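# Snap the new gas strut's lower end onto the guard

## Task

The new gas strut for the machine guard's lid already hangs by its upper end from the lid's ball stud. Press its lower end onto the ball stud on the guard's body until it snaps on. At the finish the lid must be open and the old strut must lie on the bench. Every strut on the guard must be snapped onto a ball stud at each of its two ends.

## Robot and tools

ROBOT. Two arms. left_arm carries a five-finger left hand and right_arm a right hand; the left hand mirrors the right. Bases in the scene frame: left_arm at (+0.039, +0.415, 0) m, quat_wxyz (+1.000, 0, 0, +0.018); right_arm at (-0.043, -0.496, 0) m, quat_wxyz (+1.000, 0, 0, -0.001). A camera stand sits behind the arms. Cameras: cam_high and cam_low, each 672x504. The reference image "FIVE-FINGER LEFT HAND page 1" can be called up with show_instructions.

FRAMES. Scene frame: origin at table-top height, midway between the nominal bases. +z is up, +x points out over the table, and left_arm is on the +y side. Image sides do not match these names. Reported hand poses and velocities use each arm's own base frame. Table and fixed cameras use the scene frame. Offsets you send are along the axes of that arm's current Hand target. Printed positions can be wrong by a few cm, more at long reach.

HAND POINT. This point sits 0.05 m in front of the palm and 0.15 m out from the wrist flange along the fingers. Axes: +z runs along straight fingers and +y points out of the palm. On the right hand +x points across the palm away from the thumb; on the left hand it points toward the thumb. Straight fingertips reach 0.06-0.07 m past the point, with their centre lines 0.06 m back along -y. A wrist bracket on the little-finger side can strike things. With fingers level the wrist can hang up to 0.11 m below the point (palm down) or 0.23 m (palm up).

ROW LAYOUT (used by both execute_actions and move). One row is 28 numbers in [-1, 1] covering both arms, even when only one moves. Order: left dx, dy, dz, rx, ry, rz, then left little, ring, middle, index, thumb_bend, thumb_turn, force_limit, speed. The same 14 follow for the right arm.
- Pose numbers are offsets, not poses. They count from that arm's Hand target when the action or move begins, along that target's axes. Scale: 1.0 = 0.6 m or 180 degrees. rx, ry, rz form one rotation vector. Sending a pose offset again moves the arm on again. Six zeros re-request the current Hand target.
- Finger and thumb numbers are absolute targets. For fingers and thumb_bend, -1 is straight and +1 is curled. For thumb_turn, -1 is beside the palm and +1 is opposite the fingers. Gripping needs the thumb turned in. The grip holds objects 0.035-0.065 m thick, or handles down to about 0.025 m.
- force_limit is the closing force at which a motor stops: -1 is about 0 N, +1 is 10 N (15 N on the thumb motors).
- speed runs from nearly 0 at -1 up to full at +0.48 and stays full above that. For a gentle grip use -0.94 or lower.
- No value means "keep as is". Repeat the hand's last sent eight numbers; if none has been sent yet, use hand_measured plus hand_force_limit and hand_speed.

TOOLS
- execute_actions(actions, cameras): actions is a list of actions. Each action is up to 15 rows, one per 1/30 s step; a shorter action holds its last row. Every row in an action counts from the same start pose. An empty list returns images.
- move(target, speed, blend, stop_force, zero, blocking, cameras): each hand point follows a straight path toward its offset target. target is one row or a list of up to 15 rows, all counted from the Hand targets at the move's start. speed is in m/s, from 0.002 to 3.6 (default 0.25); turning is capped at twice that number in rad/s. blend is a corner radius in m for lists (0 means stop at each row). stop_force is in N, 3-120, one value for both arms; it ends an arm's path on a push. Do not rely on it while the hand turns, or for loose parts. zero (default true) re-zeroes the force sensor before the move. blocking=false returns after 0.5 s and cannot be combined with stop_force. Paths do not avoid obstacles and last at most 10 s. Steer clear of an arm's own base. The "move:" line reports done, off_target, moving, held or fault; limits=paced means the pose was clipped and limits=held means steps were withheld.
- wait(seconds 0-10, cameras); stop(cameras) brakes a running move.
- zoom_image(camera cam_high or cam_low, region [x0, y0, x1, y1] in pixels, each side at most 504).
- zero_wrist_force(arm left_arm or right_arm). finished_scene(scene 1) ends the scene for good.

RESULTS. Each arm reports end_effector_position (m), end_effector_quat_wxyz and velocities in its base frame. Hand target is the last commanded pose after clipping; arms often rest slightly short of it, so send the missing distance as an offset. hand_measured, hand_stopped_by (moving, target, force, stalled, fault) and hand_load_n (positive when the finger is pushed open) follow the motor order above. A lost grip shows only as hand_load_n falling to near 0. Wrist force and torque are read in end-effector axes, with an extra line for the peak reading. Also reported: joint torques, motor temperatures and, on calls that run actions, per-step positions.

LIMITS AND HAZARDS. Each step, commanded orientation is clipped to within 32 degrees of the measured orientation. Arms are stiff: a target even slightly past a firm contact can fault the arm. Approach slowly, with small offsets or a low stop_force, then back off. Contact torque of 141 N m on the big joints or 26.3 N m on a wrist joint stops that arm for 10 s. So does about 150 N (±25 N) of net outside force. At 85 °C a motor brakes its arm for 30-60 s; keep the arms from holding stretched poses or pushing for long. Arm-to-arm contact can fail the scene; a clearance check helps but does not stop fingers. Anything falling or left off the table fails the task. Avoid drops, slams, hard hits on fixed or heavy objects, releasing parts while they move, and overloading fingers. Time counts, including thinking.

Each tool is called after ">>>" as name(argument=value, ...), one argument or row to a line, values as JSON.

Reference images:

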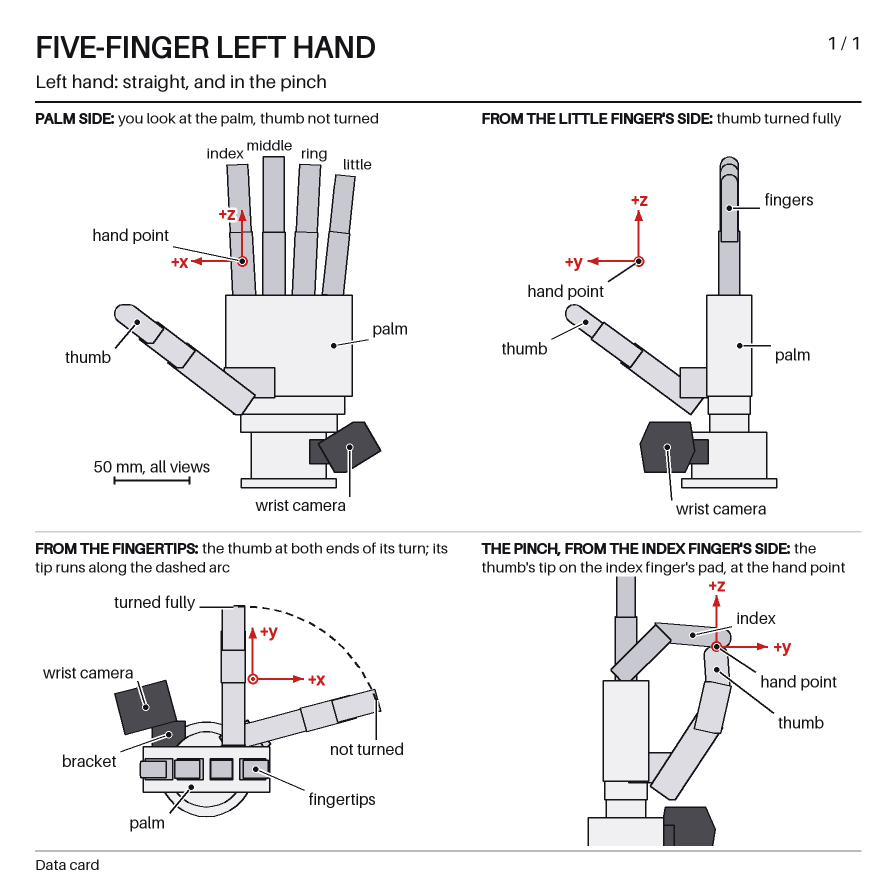

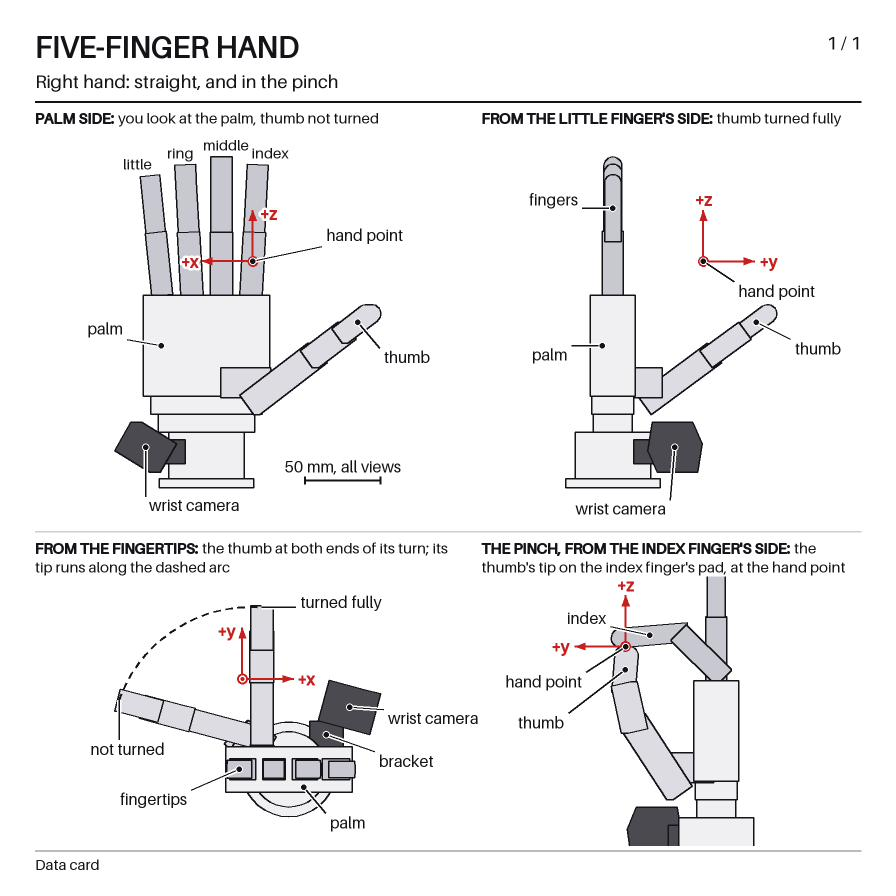

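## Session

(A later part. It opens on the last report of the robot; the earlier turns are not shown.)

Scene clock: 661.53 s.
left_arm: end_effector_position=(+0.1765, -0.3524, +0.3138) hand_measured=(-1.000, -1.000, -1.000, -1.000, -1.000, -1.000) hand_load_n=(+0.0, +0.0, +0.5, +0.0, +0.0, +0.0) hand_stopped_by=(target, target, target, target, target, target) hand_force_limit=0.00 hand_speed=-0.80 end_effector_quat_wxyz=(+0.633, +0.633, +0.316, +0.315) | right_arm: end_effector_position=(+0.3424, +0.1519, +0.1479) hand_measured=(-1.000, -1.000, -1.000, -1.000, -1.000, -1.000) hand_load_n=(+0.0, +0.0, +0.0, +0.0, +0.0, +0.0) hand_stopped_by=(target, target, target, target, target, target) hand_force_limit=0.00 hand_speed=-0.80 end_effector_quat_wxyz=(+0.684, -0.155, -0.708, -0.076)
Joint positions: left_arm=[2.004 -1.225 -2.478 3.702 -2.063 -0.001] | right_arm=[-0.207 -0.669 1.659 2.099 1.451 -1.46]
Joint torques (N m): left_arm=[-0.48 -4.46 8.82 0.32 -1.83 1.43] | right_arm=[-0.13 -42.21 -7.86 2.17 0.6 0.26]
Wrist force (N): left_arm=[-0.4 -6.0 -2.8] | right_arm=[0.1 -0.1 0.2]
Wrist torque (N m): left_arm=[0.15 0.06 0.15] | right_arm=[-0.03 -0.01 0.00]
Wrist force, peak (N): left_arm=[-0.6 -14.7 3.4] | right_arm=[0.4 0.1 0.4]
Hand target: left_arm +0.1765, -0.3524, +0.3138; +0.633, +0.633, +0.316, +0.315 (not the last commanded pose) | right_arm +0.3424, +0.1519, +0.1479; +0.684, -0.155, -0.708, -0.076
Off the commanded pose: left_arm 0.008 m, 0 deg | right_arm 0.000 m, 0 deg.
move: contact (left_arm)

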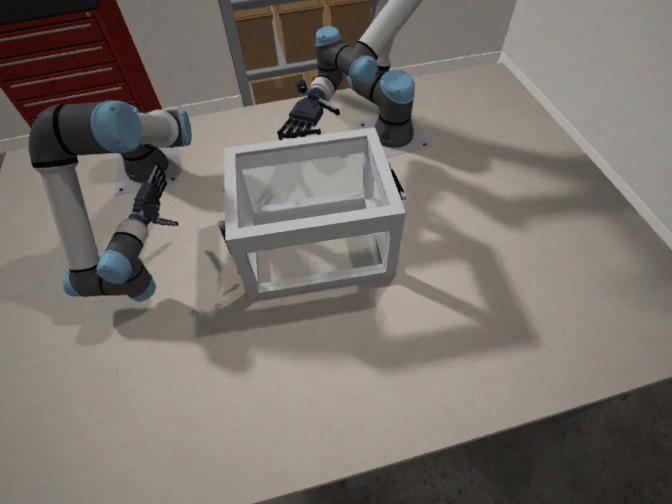

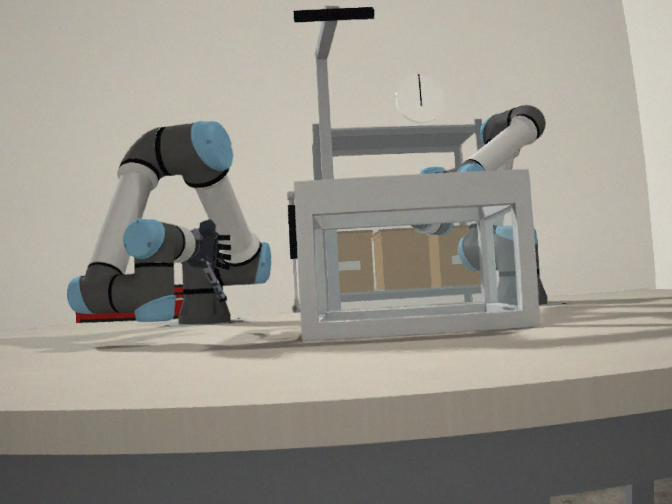

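>>> move(
  target=[0.005,0.1,0.0067,0,0,0,-1,-1,-1,-1,-1,-1,0,-0.8,0,0,0,0,0,0,-1,-1,-1,-1,-1,-1,0,-0.8],
  speed=0.04,
  stop_force=45,
  cameras=["cam_high","cam_low"],
)

>>> zoom_image(
  camera="cam_high",
  region=[200, 80, 420, 300],
)

>>> zoom_image(
  camera="cam_low",
  region=[270, 130, 560, 350],
)

Scene clock: 675.60 s.
left_arm: end_effector_position=(+0.1815, -0.3525, +0.3737) hand_measured=(-1.000, -1.000, -1.000, -1.000, -1.000, -1.000) hand_load_n=(+0.0, +0.0, +0.5, +0.5, +0.0, +0.0) hand_stopped_by=(target, target, target, target, target, target) hand_force_limit=0.00 hand_speed=-0.80 end_effector_quat_wxyz=(+0.633, +0.633, +0.316, +0.315) | right_arm: end_effector_position=(+0.3424, +0.1519, +0.1479) hand_measured=(-1.000, -1.000, -1.000, -1.000, -1.000, -1.000) hand_load_n=(+0.0, +0.0, +0.0, +0.0, +0.0, +0.0) hand_stopped_by=(target, target, target, target, target, target) hand_force_limit=0.00 hand_speed=-0.80 end_effector_quat_wxyz=(+0.684, -0.155, -0.708, -0.076)
Joint positions: left_arm=[2.029 -1.128 -2.359 3.487 -2.038 -0.001] | right_arm=[-0.207 -0.669 1.659 2.099 1.451 -1.46]
Joint torques (N m): left_arm=[-7.9 -7.41 14.06 6.4 -1.44 -1.43] | right_arm=[0.2 -43.38 -9.24 1.92 0.35 0.45]
Wrist force (N): left_arm=[1.8 -13.0 0.6] | right_arm=[0.0 -0.1 0.3]
Wrist torque (N m): left_arm=[0.05 0.14 0.33] | right_arm=[-0.03 -0.02 -0.01]
Wrist force, peak (N): left_arm=[2.0 -14.4 4.3] | right_arm=[0.4 -0.2 0.3]
Hand target: left_arm +0.1815, -0.3525, +0.3737; +0.633, +0.633, +0.316, +0.315 | right_arm +0.3424, +0.1519, +0.1479; +0.684, -0.155, -0.708, -0.076
Off the commanded pose: left_arm 0.000 m, 0 deg | right_arm 0.000 m, 0 deg.
move: done

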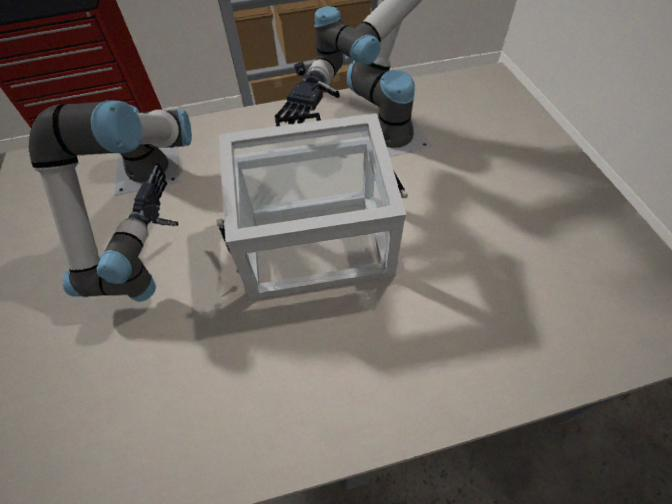

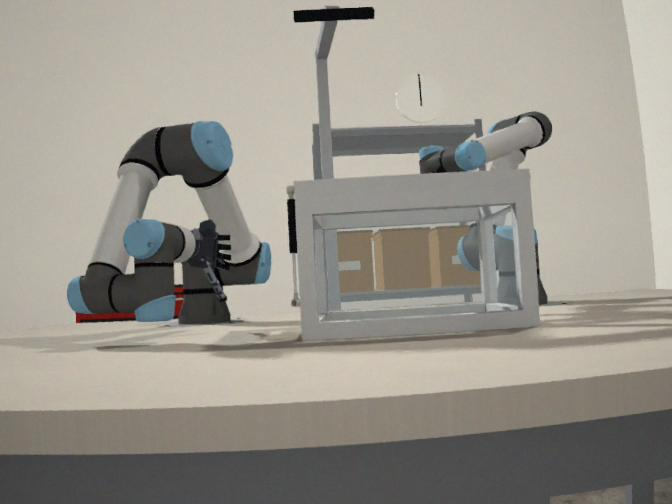

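Scaled by 2.291.

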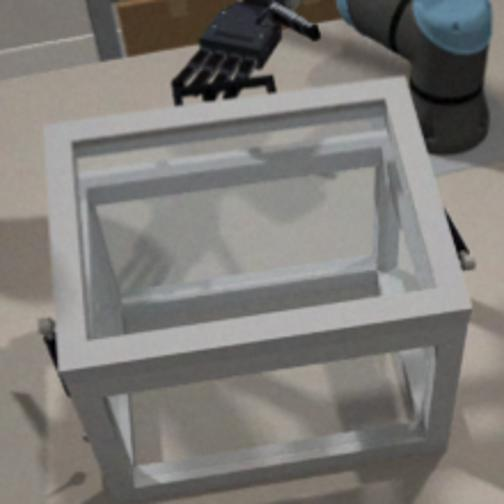

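Scaled by 1.738.

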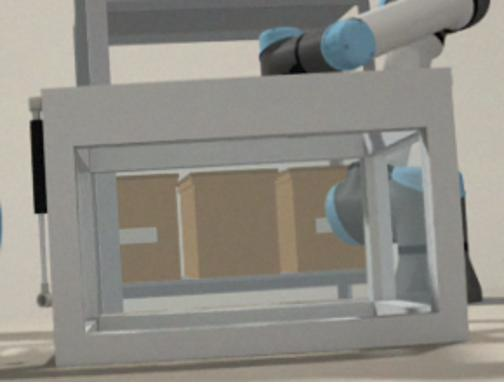

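>>> move(
  target=[0.047,0.15,0.065,0,0,0,-1,-1,-1,-1,-1,-1,0,-0.8,0,0,0,0,0,0,-1,-1,-1,-1,-1,-1,0,-0.8],
  speed=0.05,
  stop_force=45,
  cameras=["cam_high","cam_low"],
)

>>> zoom_image(
  camera="cam_high",
  region=[200, 50, 420, 270],
)

>>> zoom_image(
  camera="cam_low",
  region=[270, 80, 560, 350],
)

Scene clock: 701.93 s.
left_arm: end_effector_position=(+0.2297, -0.3534, +0.4637) hand_measured=(-1.000, -1.000, -1.000, -1.000, -1.000, -1.000) hand_load_n=(+0.0, +0.5, +0.0, +0.0, +0.0, +0.0) hand_stopped_by=(target, target, target, target, target, target) hand_force_limit=0.00 hand_speed=-0.80 end_effector_quat_wxyz=(+0.633, +0.633, +0.316, +0.315) | right_arm: end_effector_position=(+0.3424, +0.1519, +0.1479) hand_measured=(-1.000, -1.000, -1.000, -1.000, -1.000, -1.000) hand_load_n=(+0.0, +0.0, +0.0, +0.0, +0.0, -0.5) hand_stopped_by=(target, target, target, target, target, target) hand_force_limit=0.00 hand_speed=-0.80 end_effector_quat_wxyz=(+0.684, -0.155, -0.708, -0.076)
Joint positions: left_arm=[2.245 -1.064 -2.156 3.219 -1.822 0] | right_arm=[-0.207 -0.669 1.659 2.099 1.451 -1.46]
Joint torques (N m): left_arm=[-5.39 6.67 13.66 5.87 -2.84 1.56] | right_arm=[1.2 -45.41 -8.66 1.94 1.08 0.17]
Wrist force (N): left_arm=[-3.9 -8.1 -3.4] | right_arm=[0.1 0.0 0.2]
Wrist torque (N m): left_arm=[0.21 -0.06 -0.01] | right_arm=[-0.01 -0.03 0.01]
Wrist force, peak (N): left_arm=[-1.8 -13.1 -6.4] | right_arm=[0.4 0.0 0.4]
Hand target: left_arm +0.2297, -0.3534, +0.4637; +0.633, +0.633, +0.316, +0.315 | right_arm +0.3424, +0.1519, +0.1479; +0.684, -0.155, -0.708, -0.076
Off the commanded pose: left_arm 0.000 m, 0 deg | right_arm 0.000 m, 0 deg.
move: done

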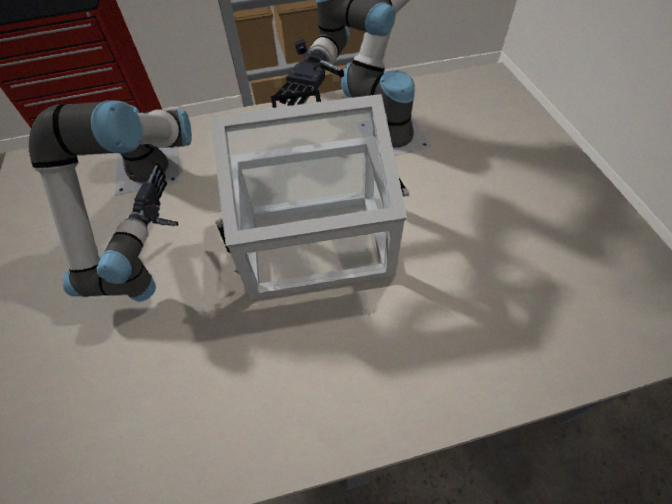

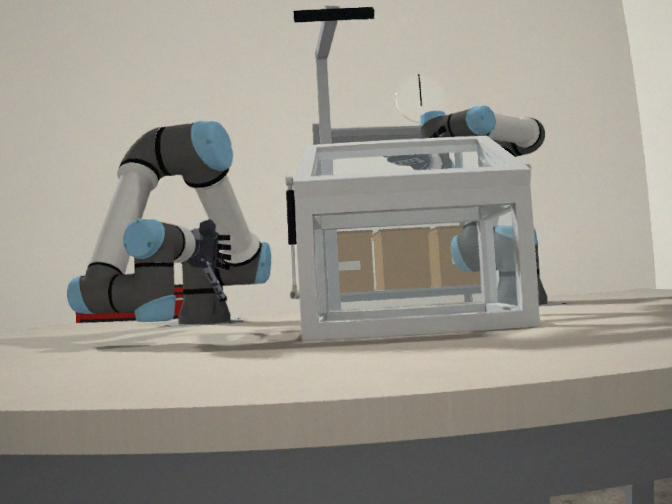

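Scaled by 2.291.

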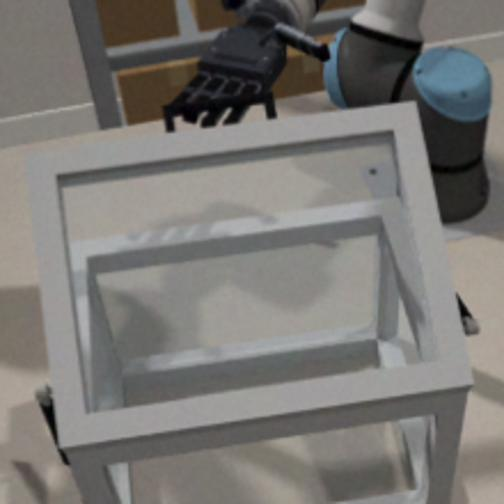

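Scaled by 1.738.

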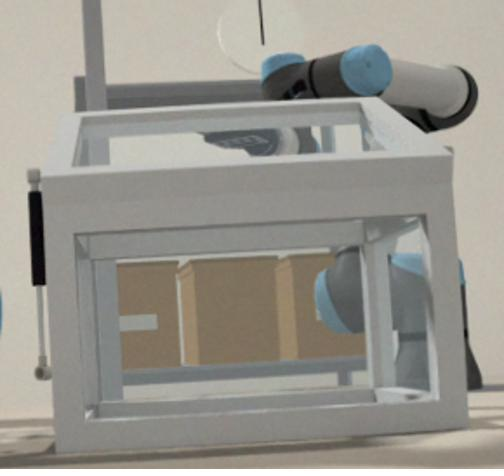

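>>> move(
  target=[0.05,0.128,0.066,0,0,0,-1,-1,-1,-1,-1,-1,0,-0.8,0,0,0,0,0,0,-1,-1,-1,-1,-1,-1,0,-0.8],
  speed=0.05,
  stop_force=45,
  cameras=["cam_high","cam_low"],
)

>>> zoom_image(
  camera="cam_high",
  region=[200, 50, 420, 270],
)

>>> zoom_image(
  camera="cam_low",
  region=[270, 50, 560, 350],
)

Scene clock: 715.03 s.
left_arm: end_effector_position=(+0.2795, -0.3533, +0.5405) hand_measured=(-1.000, -1.000, -1.000, -1.000, -1.000, -1.000) hand_load_n=(+0.0, +0.0, +0.5, +0.5, +0.0, +0.0) hand_stopped_by=(target, target, target, target, target, target) hand_force_limit=0.00 hand_speed=-0.80 end_effector_quat_wxyz=(+0.633, +0.633, +0.316, +0.315) | right_arm: end_effector_position=(+0.3424, +0.1519, +0.1479) hand_measured=(-1.000, -1.000, -1.000, -1.000, -1.000, -1.000) hand_load_n=(+0.0, +0.0, +0.0, +0.0, +0.0, +0.0) hand_stopped_by=(target, target, target, target, target, target) hand_force_limit=0.00 hand_speed=-0.80 end_effector_quat_wxyz=(+0.684, -0.155, -0.708, -0.076)
Joint positions: left_arm=[2.435 -1.092 -1.946 3.037 -1.632 0] | right_arm=[-0.207 -0.669 1.659 2.099 1.451 -1.46]
Joint torques (N m): left_arm=[-8.35 19.64 15.87 6.43 -1.56 1.59] | right_arm=[0.47 -43.78 -9.73 2.44 0.69 0.37]
Wrist force (N): left_arm=[1.2 -12.4 1.3] | right_arm=[0.0 0.0 0.1]
Wrist torque (N m): left_arm=[-0.08 0.18 0.28] | right_arm=[-0.01 0.00 0.00]
Wrist force, peak (N): left_arm=[0.6 -17.3 5.7] | right_arm=[0.2 0.1 0.5]
Hand target: left_arm +0.2795, -0.3533, +0.5405; +0.633, +0.633, +0.316, +0.315 | right_arm +0.3424, +0.1519, +0.1479; +0.684, -0.155, -0.708, -0.076
Off the commanded pose: left_arm 0.000 m, 0 deg | right_arm 0.000 m, 0 deg.
move: done

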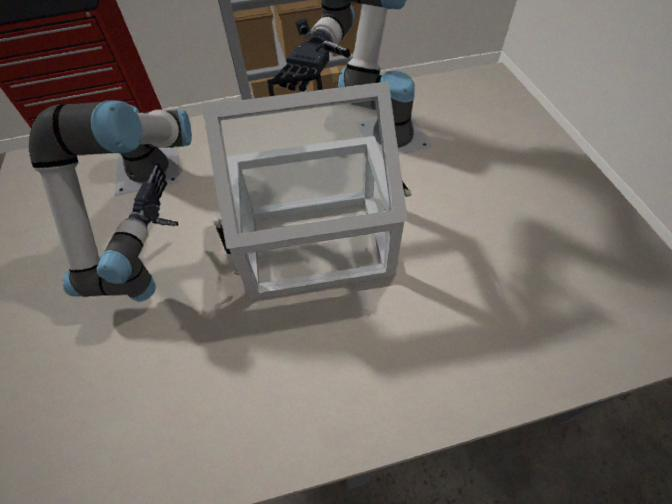

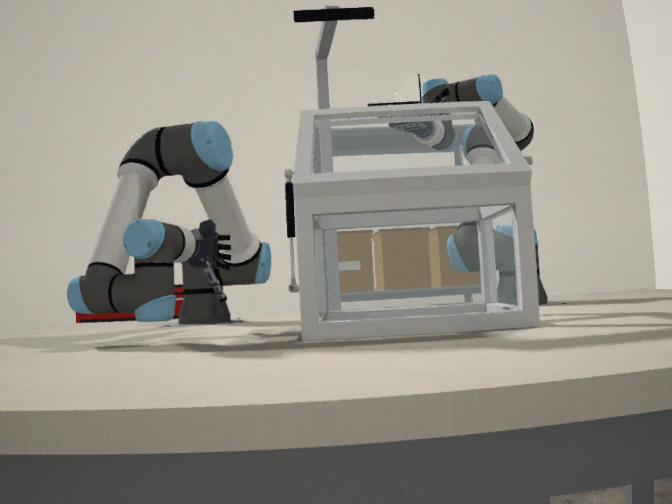

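Scaled by 2.291.

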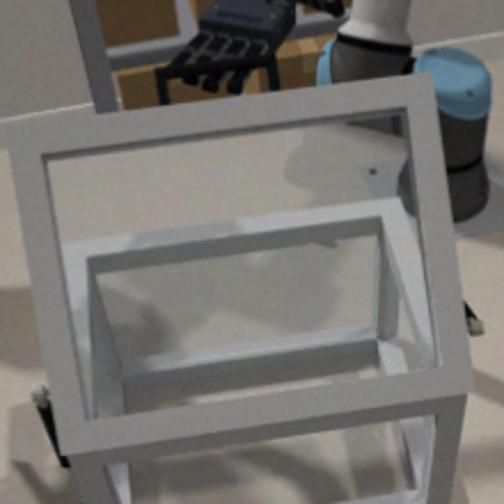

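Scaled by 1.680.

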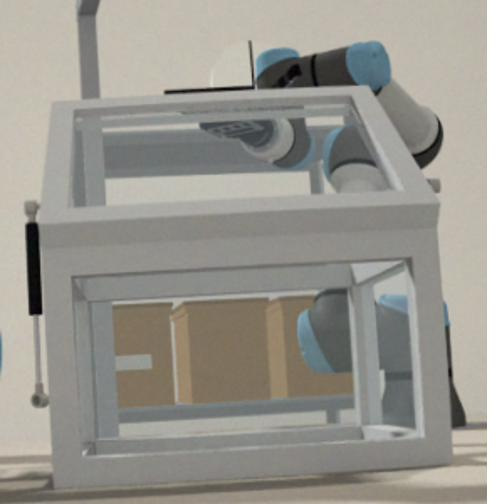

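>>> move(
  target=[
    [0.0344,0.0725,0.0638,0,0,0,-1,-1,-1,-1,-1,-1,0,-0.8,0,0,0,0,0,0,-1,-1,-1,-1,-1,-1,0,-0.8],
    [0.0743,0.1313,0.1377,0,0,0,-1,-1,-1,-1,-1,-1,0,-0.8,0,0,0,0,0,0,-1,-1,-1,-1,-1,-1,0,-0.8],
  ],
  speed=0.05,
  stop_force=45,
  cameras=["cam_high","cam_low"],
)

>>> zoom_image(
  camera="cam_high",
  region=[200, 0, 420, 220],
)

>>> zoom_image(
  camera="cam_low",
  region=[270, 0, 560, 350],
)

Scene clock: 806.57 s.
left_arm: end_effector_position=(+0.3724, -0.3674, +0.6192) hand_measured=(-1.000, -1.000, -1.000, -1.000, -1.000, -1.000) hand_load_n=(+0.0, +0.0, +2.0, +1.5, +0.0, +0.0) hand_stopped_by=(target, target, target, target, target, target) hand_force_limit=0.00 hand_speed=-0.80 end_effector_quat_wxyz=(+0.633, +0.633, +0.316, +0.315) | right_arm: end_effector_position=(+0.3424, +0.1519, +0.1479) hand_measured=(-1.000, -1.000, -1.000, -1.000, -1.000, -1.000) hand_load_n=(+0.0, +0.0, +0.0, +0.0, +0.0, +0.0) hand_stopped_by=(target, target, target, target, target, target) hand_force_limit=0.00 hand_speed=-0.80 end_effector_quat_wxyz=(+0.684, -0.155, -0.708, -0.076)
Joint positions: left_arm=[2.622 -1.265 -1.642 2.906 -1.445 0] | right_arm=[-0.207 -0.669 1.659 2.099 1.451 -1.46]
Joint torques (N m): left_arm=[-11.95 42.59 30.66 12.16 -0.07 2.38] | right_arm=[-0.51 -45.71 -9.35 2.35 0.87 0.14]
Wrist force (N): left_arm=[7.0 -35.8 10.8] | right_arm=[0.0 -0.2 0.3]
Wrist torque (N m): left_arm=[0.20 0.47 0.83] | right_arm=[-0.05 -0.01 0.00]
Wrist force, peak (N): left_arm=[9.1 -41.0 12.5] | right_arm=[0.3 -0.1 0.4]
Hand target: left_arm +0.3724, -0.3674, +0.6192; +0.633, +0.633, +0.316, +0.315 | right_arm +0.3424, +0.1519, +0.1479; +0.684, -0.155, -0.708, -0.076
Off the commanded pose: left_arm 0.000 m, 0 deg | right_arm 0.000 m, 0 deg.
move: done

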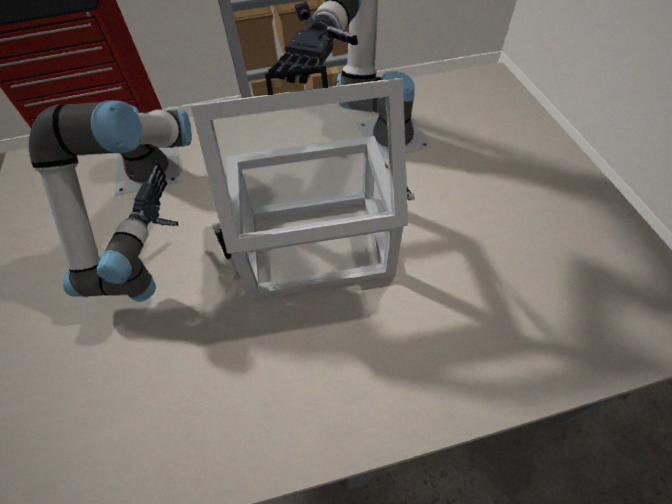

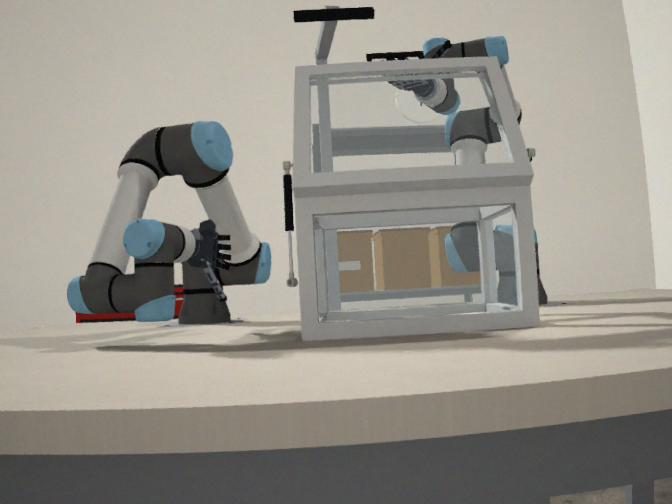

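Scaled by 2.291.

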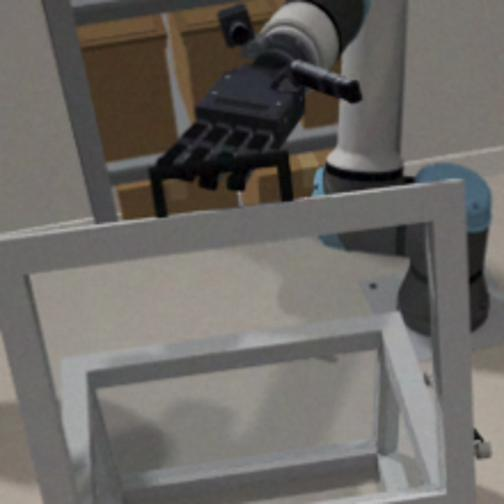

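Scaled by 1.440.

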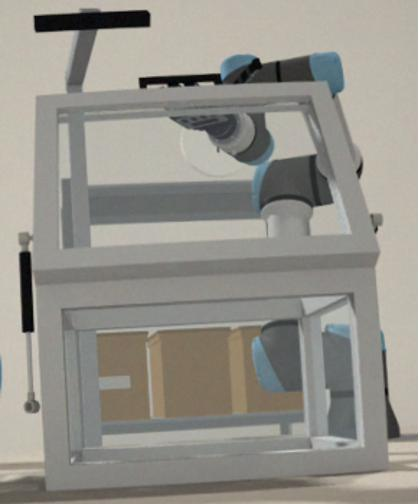

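>>> move(
  target=[
    [0.02,0.005,0.035,0,0,0,-1,-1,-1,-1,-1,-1,0,-0.8,0,0,0,0,0,0,-1,-1,-1,-1,-1,-1,0,-0.8],
    [0.053,0.037,0.0982,0,0,0,-1,-1,-1,-1,-1,-1,0,-0.8,0,0,0,0,0,0,-1,-1,-1,-1,-1,-1,0,-0.8],
  ],
  speed=0.05,
  stop_force=40,
  cameras=["cam_high","cam_low"],
)

>>> zoom_image(
  camera="cam_high",
  region=[200, 0, 420, 220],
)

Scene clock: 822.17 s.
left_arm: end_effector_position=(+0.4011, -0.3713, +0.6237) hand_measured=(-1.000, -1.000, -1.000, -1.000, -1.000, -1.000) hand_load_n=(+0.0, +1.0, +1.0, +1.5, +0.0, +0.0) hand_stopped_by=(target, target, target, target, target, target) hand_force_limit=0.00 hand_speed=-0.80 end_effector_quat_wxyz=(+0.632, +0.633, +0.316, +0.315) | right_arm: end_effector_position=(+0.3424, +0.1519, +0.1479) hand_measured=(-1.000, -1.000, -1.000, -1.000, -1.000, -1.000) hand_load_n=(+0.0, +0.0, -0.5, +0.0, +0.0, +0.0) hand_stopped_by=(target, target, target, target, target, target) hand_force_limit=0.00 hand_speed=-0.80 end_effector_quat_wxyz=(+0.684, -0.155, -0.708, -0.076)
Joint positions: left_arm=[2.662 -1.318 -1.593 2.909 -1.405 0] | right_arm=[-0.207 -0.669 1.659 2.099 1.451 -1.46]
Joint torques (N m): left_arm=[-6.08 29.85 69.99 10.13 2.84 1.13] | right_arm=[0.09 -45.62 -10.28 2.59 1.07 0.2]
Wrist force (N): left_arm=[6.1 -48.2 11.4] | right_arm=[0.1 -0.3 0.4]
Wrist torque (N m): left_arm=[0.05 0.12 1.06] | right_arm=[-0.07 -0.02 -0.01]
Wrist force, peak (N): left_arm=[-10.4 -51.1 -24.6] | right_arm=[0.4 -0.2 0.2]
Hand target: left_arm +0.4011, -0.3713, +0.6237; +0.632, +0.633, +0.316, +0.315 (not the last commanded pose) | right_arm +0.3424, +0.1519, +0.1479; +0.684, -0.155, -0.708, -0.076
Off the commanded pose: left_arm 0.042 m, 0 deg | right_arm 0.000 m, 0 deg.
move: contact (left_arm); path passed 1 of 2 targets

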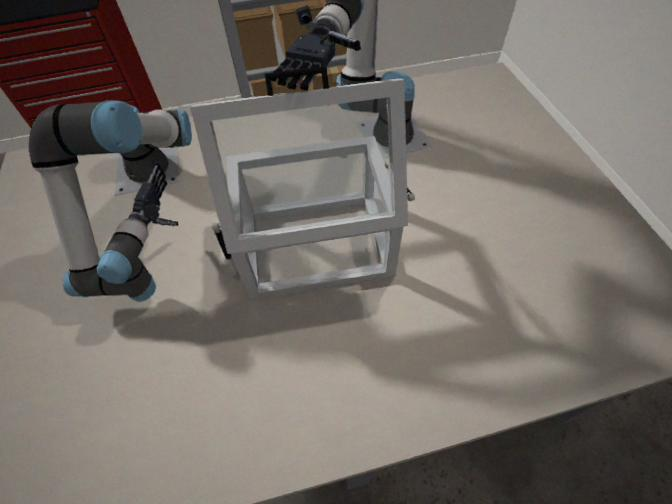

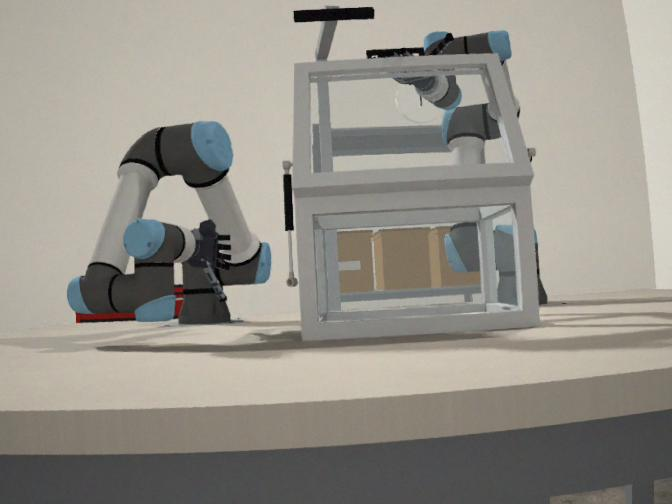

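Scaled by 2.291.

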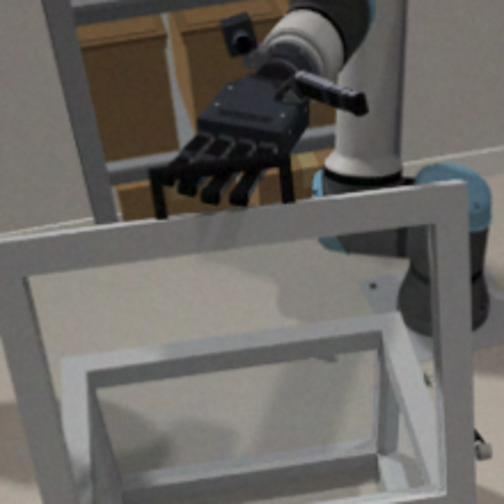

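>>> move(
  target=[-0.0,-0.03,0,0,0,0,-1,-1,-1,-1,-1,-1,0,-0.8,0,0,0,0,0,0,-1,-1,-1,-1,-1,-1,0,-0.8],
  speed=0.04,
  cameras=["cam_high","cam_low"],
)

>>> zoom_image(
  camera="cam_low",
  region=[270, 20, 560, 220],
)

Scene clock: 839.67 s.
left_arm: end_effector_position=(+0.4009, -0.3712, +0.6059) hand_measured=(-1.000, -1.000, -0.998, -0.998, -1.000, -1.000) hand_load_n=(-0.5, +0.0, -16.0, -19.5, +0.0, +0.0) hand_stopped_by=(target, target, target, target, target, target) hand_force_limit=0.00 hand_speed=-0.80 end_effector_quat_wxyz=(+0.632, +0.633, +0.316, +0.315) | right_arm: end_effector_position=(+0.3424, +0.1519, +0.1479) hand_measured=(-1.000, -1.000, -1.000, -1.000, -1.000, -1.000) hand_load_n=(+0.0, +0.0, +0.0, +0.0, +0.0, +0.0) hand_stopped_by=(target, target, target, target, target, target) hand_force_limit=0.00 hand_speed=-0.80 end_effector_quat_wxyz=(+0.684, -0.155, -0.708, -0.076)
Joint positions: left_arm=[2.662 -1.309 -1.646 2.954 -1.405 0] | right_arm=[-0.207 -0.669 1.659 2.099 1.451 -1.46]
Joint torques (N m): left_arm=[3.95 -37.12 8.27 -11.26 -2.87 -0.7] | right_arm=[-0.04 -45.38 -9.58 2.54 0.96 0.48]
Wrist force (N): left_arm=[-8.1 48.8 -23.0] | right_arm=[0.1 -0.2 0.2]
Wrist torque (N m): left_arm=[0.53 -0.79 -0.85] | right_arm=[-0.03 -0.03 0.00]
Wrist force, peak (N): left_arm=[-7.8 49.3 -23.0] | right_arm=[0.4 0.0 0.3]
Hand target: left_arm +0.4011, -0.3713, +0.6057; +0.632, +0.633, +0.316, +0.315 | right_arm +0.3424, +0.1519, +0.1479; +0.684, -0.155, -0.708, -0.076
Off the commanded pose: left_arm 0.000 m, 0 deg | right_arm 0.000 m, 0 deg.
move: done

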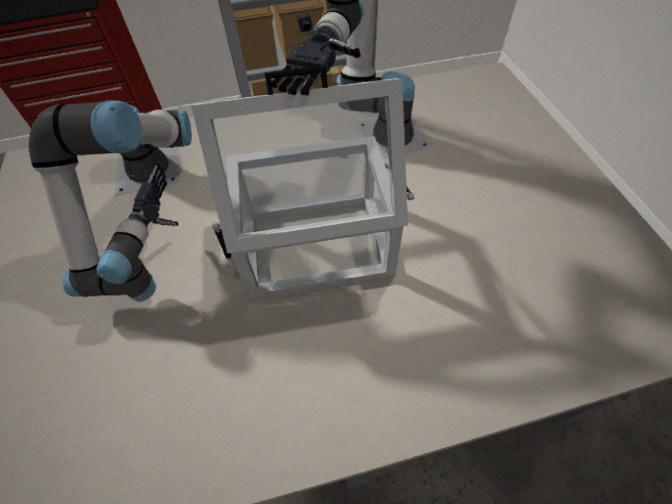

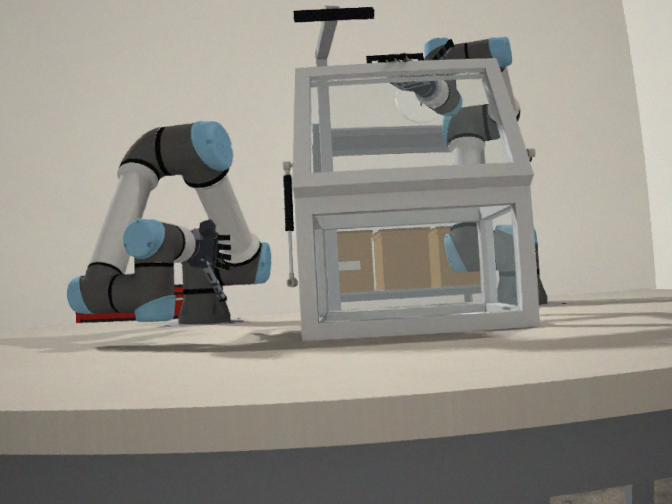

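Scaled by 1.738.

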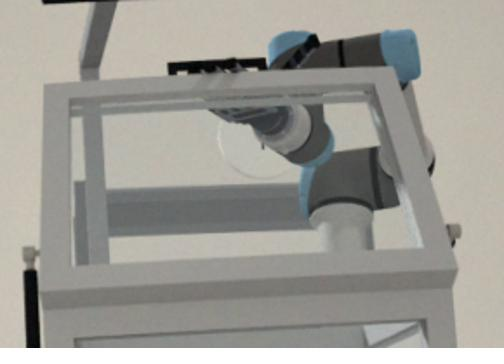

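>>> move(
  target=[0,0.0135,0,0,0,0,-1,-1,-1,-1,-1,-1,0,-0.8,0,0,0,0,0,0,-1,-1,-1,-1,-1,-1,0,-0.8],
  speed=0.04,
)

Scene clock: 847.20 s.
left_arm: end_effector_position=(+0.4012, -0.3713, +0.6139) hand_measured=(-1.000, -1.000, -1.000, -1.000, -1.000, -1.000) hand_load_n=(+0.0, +0.0, +0.0, +0.0, +0.0, +0.5) hand_stopped_by=(target, target, target, target, target, target) hand_force_limit=0.00 hand_speed=-0.80 end_effector_quat_wxyz=(+0.632, +0.633, +0.316, +0.315) | right_arm: end_effector_position=(+0.3424, +0.1519, +0.1479) hand_measured=(-1.000, -1.000, -1.000, -1.000, -1.000, -1.000) hand_load_n=(+0.0, +0.0, +0.0, +0.0, +0.0, +0.0) hand_stopped_by=(target, target, target, target, target, target) hand_force_limit=0.00 hand_speed=-0.80 end_effector_quat_wxyz=(+0.684, -0.155, -0.708, -0.076)
Joint positions: left_arm=[2.662 -1.313 -1.622 2.933 -1.405 0] | right_arm=[-0.207 -0.669 1.659 2.099 1.451 -1.46]
Joint torques (N m): left_arm=[0.03 6.73 12.73 3.99 1.8 -0.5] | right_arm=[-0.52 -45.05 -8.93 2.52 0.89 0.35]
Wrist force (N): left_arm=[0.4 1.3 -5.6] | right_arm=[0.2 0.0 0.1]
Wrist torque (N m): left_arm=[0.85 -0.26 0.11] | right_arm=[-0.01 -0.03 0.01]
Wrist force, peak (N): left_arm=[-7.1 53.1 -26.0] | right_arm=[0.2 -0.1 0.5]
Hand target: left_arm +0.4011, -0.3713, +0.6138; +0.632, +0.633, +0.316, +0.315 | right_arm +0.3424, +0.1519, +0.1479; +0.684, -0.155, -0.708, -0.076
Off the commanded pose: left_arm 0.000 m, 0 deg | right_arm 0.000 m, 0 deg.
move: done

>>> move(
  target=[0,0,-0.2,0,0,0,-1,-1,-1,-1,-1,-1,0,-0.8,0,0,0,0,0,0,-1,-1,-1,-1,-1,-1,0,-0.8],
  speed=0.08,
  cameras=["cam_high","cam_low"],
)

>>> zoom_image(
  camera="cam_low",
  region=[260, 130, 380, 350],
)

>>> zoom_image(
  camera="cam_high",
  region=[180, 60, 430, 310],
)

Scene clock: 856.47 s.
left_arm: end_effector_position=(+0.3053, -0.2991, +0.6139) hand_measured=(-1.000, -1.000, -1.000, -1.000, -1.000, -1.000) hand_load_n=(+0.0, +0.0, +0.0, +0.0, +0.0, +0.0) hand_stopped_by=(target, target, target, target, target, target) hand_force_limit=0.00 hand_speed=-0.80 end_effector_quat_wxyz=(+0.632, +0.633, +0.316, +0.315) | right_arm: end_effector_position=(+0.3424, +0.1519, +0.1479) hand_measured=(-1.000, -1.000, -1.000, -1.000, -1.000, -1.000) hand_load_n=(+0.0, +0.0, +0.0, +0.0, +0.0, +0.0) hand_stopped_by=(target, target, target, target, target, target) hand_force_limit=0.00 hand_speed=-0.80 end_effector_quat_wxyz=(+0.684, -0.155, -0.708, -0.076)
Joint positions: left_arm=[2.795 -1.004 -1.792 2.794 -1.272 0] | right_arm=[-0.207 -0.669 1.659 2.099 1.451 -1.46]
Joint torques (N m): left_arm=[-6.5 -12.51 38.8 3.99 -2.1 1.77] | right_arm=[0.69 -45.93 -10.46 2.7 1.28 0.27]
Wrist force (N): left_arm=[-0.3 2.7 -3.9] | right_arm=[0.2 -0.1 0.1]
Wrist torque (N m): left_arm=[0.68 -0.08 -0.05] | right_arm=[-0.03 -0.03 0.01]
Wrist force, peak (N): left_arm=[0.1 -21.2 6.5] | right_arm=[0.2 -0.3 0.3]
Hand target: left_arm +0.3053, -0.2991, +0.6140; +0.632, +0.633, +0.316, +0.315 | right_arm +0.3424, +0.1519, +0.1479; +0.684, -0.155, -0.708, -0.076
Off the commanded pose: left_arm 0.000 m, 0 deg | right_arm 0.000 m, 0 deg.
move: done

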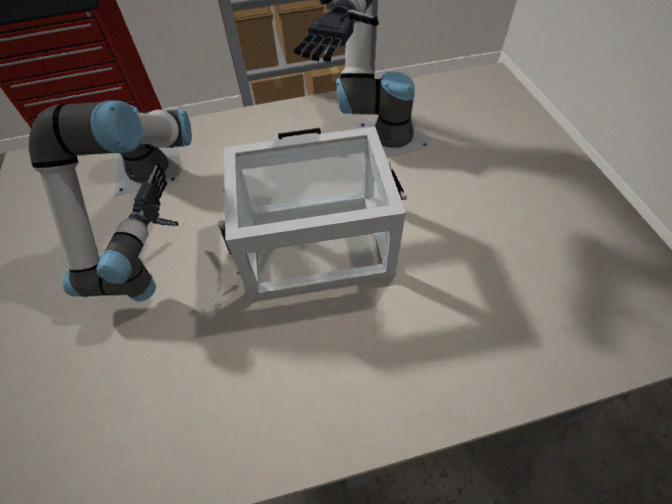

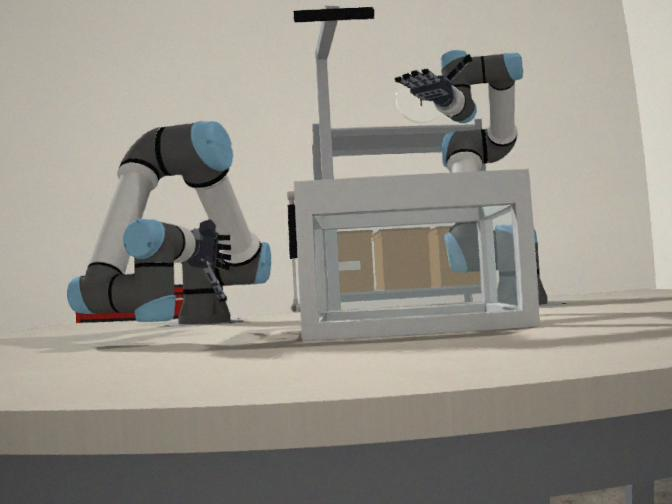

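Scaled by 2.291.

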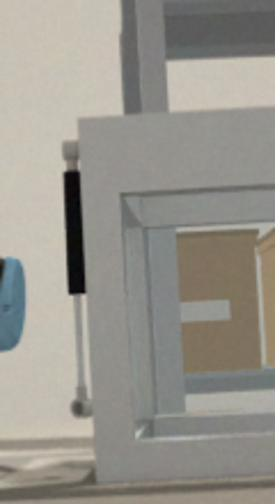

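Scaled by 2.016.

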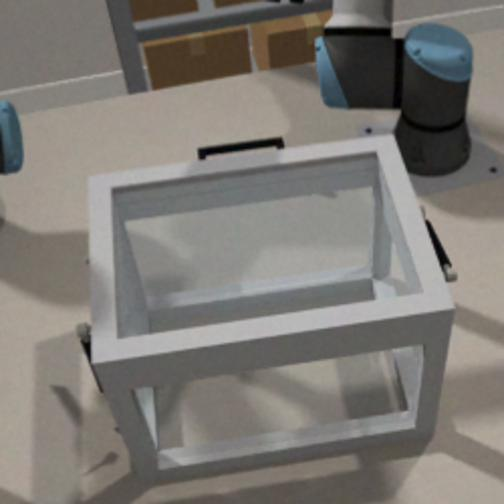

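>>> move(
  target=[
    [-0.2006,-0.3565,-0.2355,0,0,0,-1,-1,-1,-1,-1,-1,0,-0.8,0,0,0,0,0,0,-1,-1,-1,-1,-1,-1,0,-0.8],
    [-0.2006,-0.5482,-0.2355,0,0,0,-1,-1,-1,-1,-1,-1,0,-0.8,0,0,0,0,0,0,-1,-1,-1,-1,-1,-1,0,-0.8],
    [-0.2002,-0.5482,-0.1178,0,0,0,-1,-1,-1,-1,-1,-1,0,-0.8,0,0,0,0,0,0,-1,-1,-1,-1,-1,-1,0,-0.8],
  ],
  speed=[0.25,0.15,0.1],
  cameras=["cam_high"],
)

>>> zoom_image(
  camera="cam_high",
  region=[240, 80, 360, 180],
)

Scene clock: 1085.27 s.
left_arm: end_effector_position=(+0.1760, -0.3523, +0.2853) hand_measured=(-1.000, -1.000, -1.000, -1.000, -1.000, -1.000) hand_load_n=(+0.0, +0.0, +0.0, +0.0, +0.0, +0.0) hand_stopped_by=(target, target, target, target, target, target) hand_force_limit=0.00 hand_speed=-0.80 end_effector_quat_wxyz=(+0.632, +0.633, +0.316, +0.315) | right_arm: end_effector_position=(+0.3424, +0.1519, +0.1479) hand_measured=(-1.000, -1.000, -1.000, -1.000, -1.000, -1.000) hand_load_n=(+0.0, +0.0, +0.0, +0.0, +0.0, +0.0) hand_stopped_by=(target, target, target, target, target, target) hand_force_limit=0.00 hand_speed=-0.80 end_effector_quat_wxyz=(+0.684, -0.155, -0.708, -0.076)
Joint positions: left_arm=[2.002 -1.29 -2.528 3.817 -2.064 -0.001] | right_arm=[-0.207 -0.669 1.659 2.099 1.451 -1.46]
Joint torques (N m): left_arm=[2.14 15.71 4.38 -0.96 -1.07 1.6] | right_arm=[-0.55 -45.79 -10.37 2.81 1.48 0.3]
Wrist force (N): left_arm=[-0.2 2.3 -4.0] | right_arm=[0.1 -0.1 0.2]
Wrist torque (N m): left_arm=[0.63 -0.10 -0.02] | right_arm=[-0.02 -0.02 0.00]
Wrist force, peak (N): left_arm=[0.1 4.3 -4.1] | right_arm=[0.4 0.0 0.3]
Hand target: left_arm +0.1760, -0.3523, +0.2853; +0.632, +0.633, +0.316, +0.315 | right_arm +0.3424, +0.1519, +0.1479; +0.684, -0.155, -0.708, -0.076
Off the commanded pose: left_arm 0.000 m, 0 deg | right_arm 0.000 m, 0 deg.
move: done
Images, in order (width x height): cam_high 672x504.

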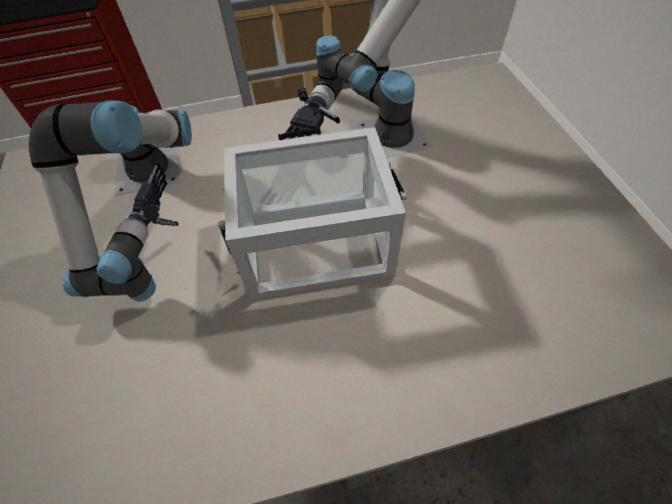

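Scaled by 4.200.

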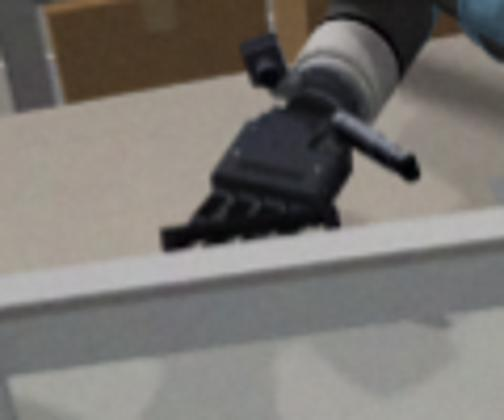

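>>> zero_wrist_force(
  arm="left_arm",
)

>>> move(
  target=[
    [0.005,0.1473,0.0067,0,0,0,-1,-1,-1,-1,-1,-1,0,-0.8,0,0,0,0,0,0,-1,-1,-1,-1,-1,-1,0,-0.8],
    [0.0521,0.2973,0.0718,0,0,0,-1,-1,-1,-1,-1,-1,0,-0.8,0,0,0,0,0,0,-1,-1,-1,-1,-1,-1,0,-0.8],
    [0.1022,0.4253,0.1379,0,0,0,-1,-1,-1,-1,-1,-1,0,-0.8,0,0,0,0,0,0,-1,-1,-1,-1,-1,-1,0,-0.8],
  ],
  speed=0.05,
  blend=0.01,
)

Wrist force sensor zeroed.

Scene clock: 1097.30 s.
left_arm: end_effector_position=(+0.2795, -0.3533, +0.5404) hand_measured=(-1.000, -1.000, -1.000, -1.000, -1.000, -1.000) hand_load_n=(+0.0, +0.0, +0.5, +0.0, +0.0, +0.0) hand_stopped_by=(target, target, target, target, target, target) hand_force_limit=0.00 hand_speed=-0.80 end_effector_quat_wxyz=(+0.632, +0.633, +0.316, +0.315) end_effector_velocity=(+0.000, +0.000, -0.001) end_effector_angular_velocity=(-0.001, -0.002, +0.002) | right_arm: end_effector_position=(+0.3424, +0.1519, +0.1479) hand_measured=(-1.000, -1.000, -1.000, -1.000, -1.000, -1.000) hand_load_n=(+0.0, +0.0, +0.0, +0.0, +0.0, +0.5) hand_stopped_by=(target, target, target, target, target, target) hand_force_limit=0.00 hand_speed=-0.80 end_effector_quat_wxyz=(+0.684, -0.155, -0.708, -0.076)
Joint positions: left_arm=[2.435 -1.092 -1.946 3.036 -1.632 -0.001] | right_arm=[-0.207 -0.669 1.659 2.099 1.451 -1.46]
Joint velocities: left_arm=[-0.003 0 -0.005 0.006 -0.005 0] | right_arm=[within noise]
Joint torques (N m): left_arm=[-8.09 18.38 14.99 6.27 -1.32 2.09] | right_arm=[-1.11 -46.49 -10.46 2.66 1.44 0.21]
Wrist force (N, zeroed by zero_wrist_force on left_arm): left_arm=[2.3 -10.1 1.1] | right_arm=[0.1 0.2 0.1]
Wrist torque (N m, zeroed by zero_wrist_force on left_arm): left_arm=[0.03 0.17 0.23] | right_arm=[0.02 -0.02 0.01]
Wrist force, peak (N, zeroed by zero_wrist_force on left_arm): left_arm=[1.0 -16.0 6.8] | right_arm=[0.4 -0.1 0.4]
Hand target: left_arm +0.2794, -0.3533, +0.5403; +0.632, +0.633, +0.316, +0.315 | right_arm +0.3424, +0.1519, +0.1479; +0.684, -0.155, -0.708, -0.076
Off the commanded pose: left_arm 0.000 m, 0 deg | right_arm 0.000 m, 0 deg.
move: done

>>> move(
  target=[0.0344,0.0725,0.0638,0,0,0,-1,-1,-1,-1,-1,-1,0,-0.8,0,0,0,0,0,0,-1,-1,-1,-1,-1,-1,0,-0.8],
  speed=0.04,
)

>>> wait(
  seconds=1,
)

Scene clock: 1106.17 s.
left_arm: end_effector_position=(+0.3226, -0.3599, +0.5838) hand_measured=(-1.000, -1.000, -1.000, -1.000, -1.000, -1.000) hand_load_n=(+0.0, +0.0, +1.0, +0.5, +0.0, +0.0) hand_stopped_by=(target, target, target, target, target, target) hand_force_limit=0.00 hand_speed=-0.80 end_effector_quat_wxyz=(+0.632, +0.633, +0.316, +0.315) end_effector_velocity=(-0.001, +0.001, -0.001) end_effector_angular_velocity=(+0.000, +0.000, +0.003) | right_arm: end_effector_position=(+0.3424, +0.1519, +0.1479) hand_measured=(-1.000, -1.000, -1.000, -1.000, -1.000, -1.000) hand_load_n=(+0.0, +0.0, +0.0, +0.0, +0.0, +0.0) hand_stopped_by=(target, target, target, target, target, target) hand_force_limit=0.00 hand_speed=-0.80 end_effector_quat_wxyz=(+0.684, -0.155, -0.708, -0.076)
Joint positions: left_arm=[2.537 -1.167 -1.794 2.959 -1.53 0] | right_arm=[-0.207 -0.669 1.659 2.099 1.451 -1.46]
Joint velocities: left_arm=[-0.002 0.003 -0.005 0.002 -0.005 0] | right_arm=[within noise]
Joint torques (N m): left_arm=[-9.45 26.82 19.34 7.98 -0.6 2.31] | right_arm=[0.13 -45.4 -9.48 2.94 1.75 0.32]
Wrist force (N, zeroed by zero_wrist_force on left_arm): left_arm=[5.2 -16.7 4.8] | right_arm=[0.1 0.0 0.3]
Wrist torque (N m, zeroed by zero_wrist_force on left_arm): left_arm=[-0.02 0.30 0.46] | right_arm=[-0.03 -0.02 0.00]
Wrist force, peak (N, zeroed by zero_wrist_force on left_arm): left_arm=[7.5 -26.4 10.2] | right_arm=[0.5 -0.1 0.2]
Hand target: left_arm +0.3225, -0.3598, +0.5837; +0.632, +0.633, +0.316, +0.315 | right_arm +0.3424, +0.1519, +0.1479; +0.684, -0.155, -0.708, -0.076
Off the commanded pose: left_arm 0.000 m, 0 deg | right_arm 0.000 m, 0 deg.
move: done

Scene clock: 1107.17 s.
left_arm: end_effector_position=(+0.3225, -0.3598, +0.5837) hand_measured=(-1.000, -1.000, -1.000, -1.000, -1.000, -1.000) hand_load_n=(+0.0, +0.0, +0.5, +1.0, +0.0, +0.0) hand_stopped_by=(target, target, target, target, target, target) hand_force_limit=0.00 hand_speed=-0.80 end_effector_quat_wxyz=(+0.632, +0.633, +0.316, +0.315) | right_arm: end_effector_position=(+0.3424, +0.1519, +0.1479) hand_measured=(-1.000, -1.000, -1.000, -1.000, -1.000, -1.000) hand_load_n=(+0.0, -0.5, +0.0, +0.0, +0.0, +0.0) hand_stopped_by=(target, target, target, target, target, target) hand_force_limit=0.00 hand_speed=-0.80 end_effector_quat_wxyz=(+0.684, -0.155, -0.708, -0.076)
Joint positions: left_arm=[2.537 -1.167 -1.794 2.959 -1.53 0] | right_arm=[-0.207 -0.669 1.659 2.099 1.451 -1.46]
Joint torques (N m): left_arm=[-9.74 26.91 19.35 7.89 -0.7 1.97] | right_arm=[-0.03 -46.36 -11.16 2.69 1.6 0.32]
Wrist force (N, zeroed by zero_wrist_force on left_arm): left_arm=[4.8 -17.4 5.9] | right_arm=[0.1 0.0 0.2]
Wrist torque (N m, zeroed by zero_wrist_force on left_arm): left_arm=[-0.08 0.27 0.44] | right_arm=[-0.01 -0.03 0.01]
Wrist force, peak (N, zeroed by zero_wrist_force on left_arm): left_arm=[4.9 -17.6 6.0] | right_arm=[0.3 -0.3 0.4]
Hand target: left_arm +0.3225, -0.3598, +0.5837; +0.632, +0.633, +0.316, +0.315 | right_arm +0.3424, +0.1519, +0.1479; +0.684, -0.155, -0.708, -0.076
Off the commanded pose: left_arm 0.000 m, 0 deg | right_arm 0.000 m, 0 deg.
wait: 1.00 s; at rest by 0.17 s


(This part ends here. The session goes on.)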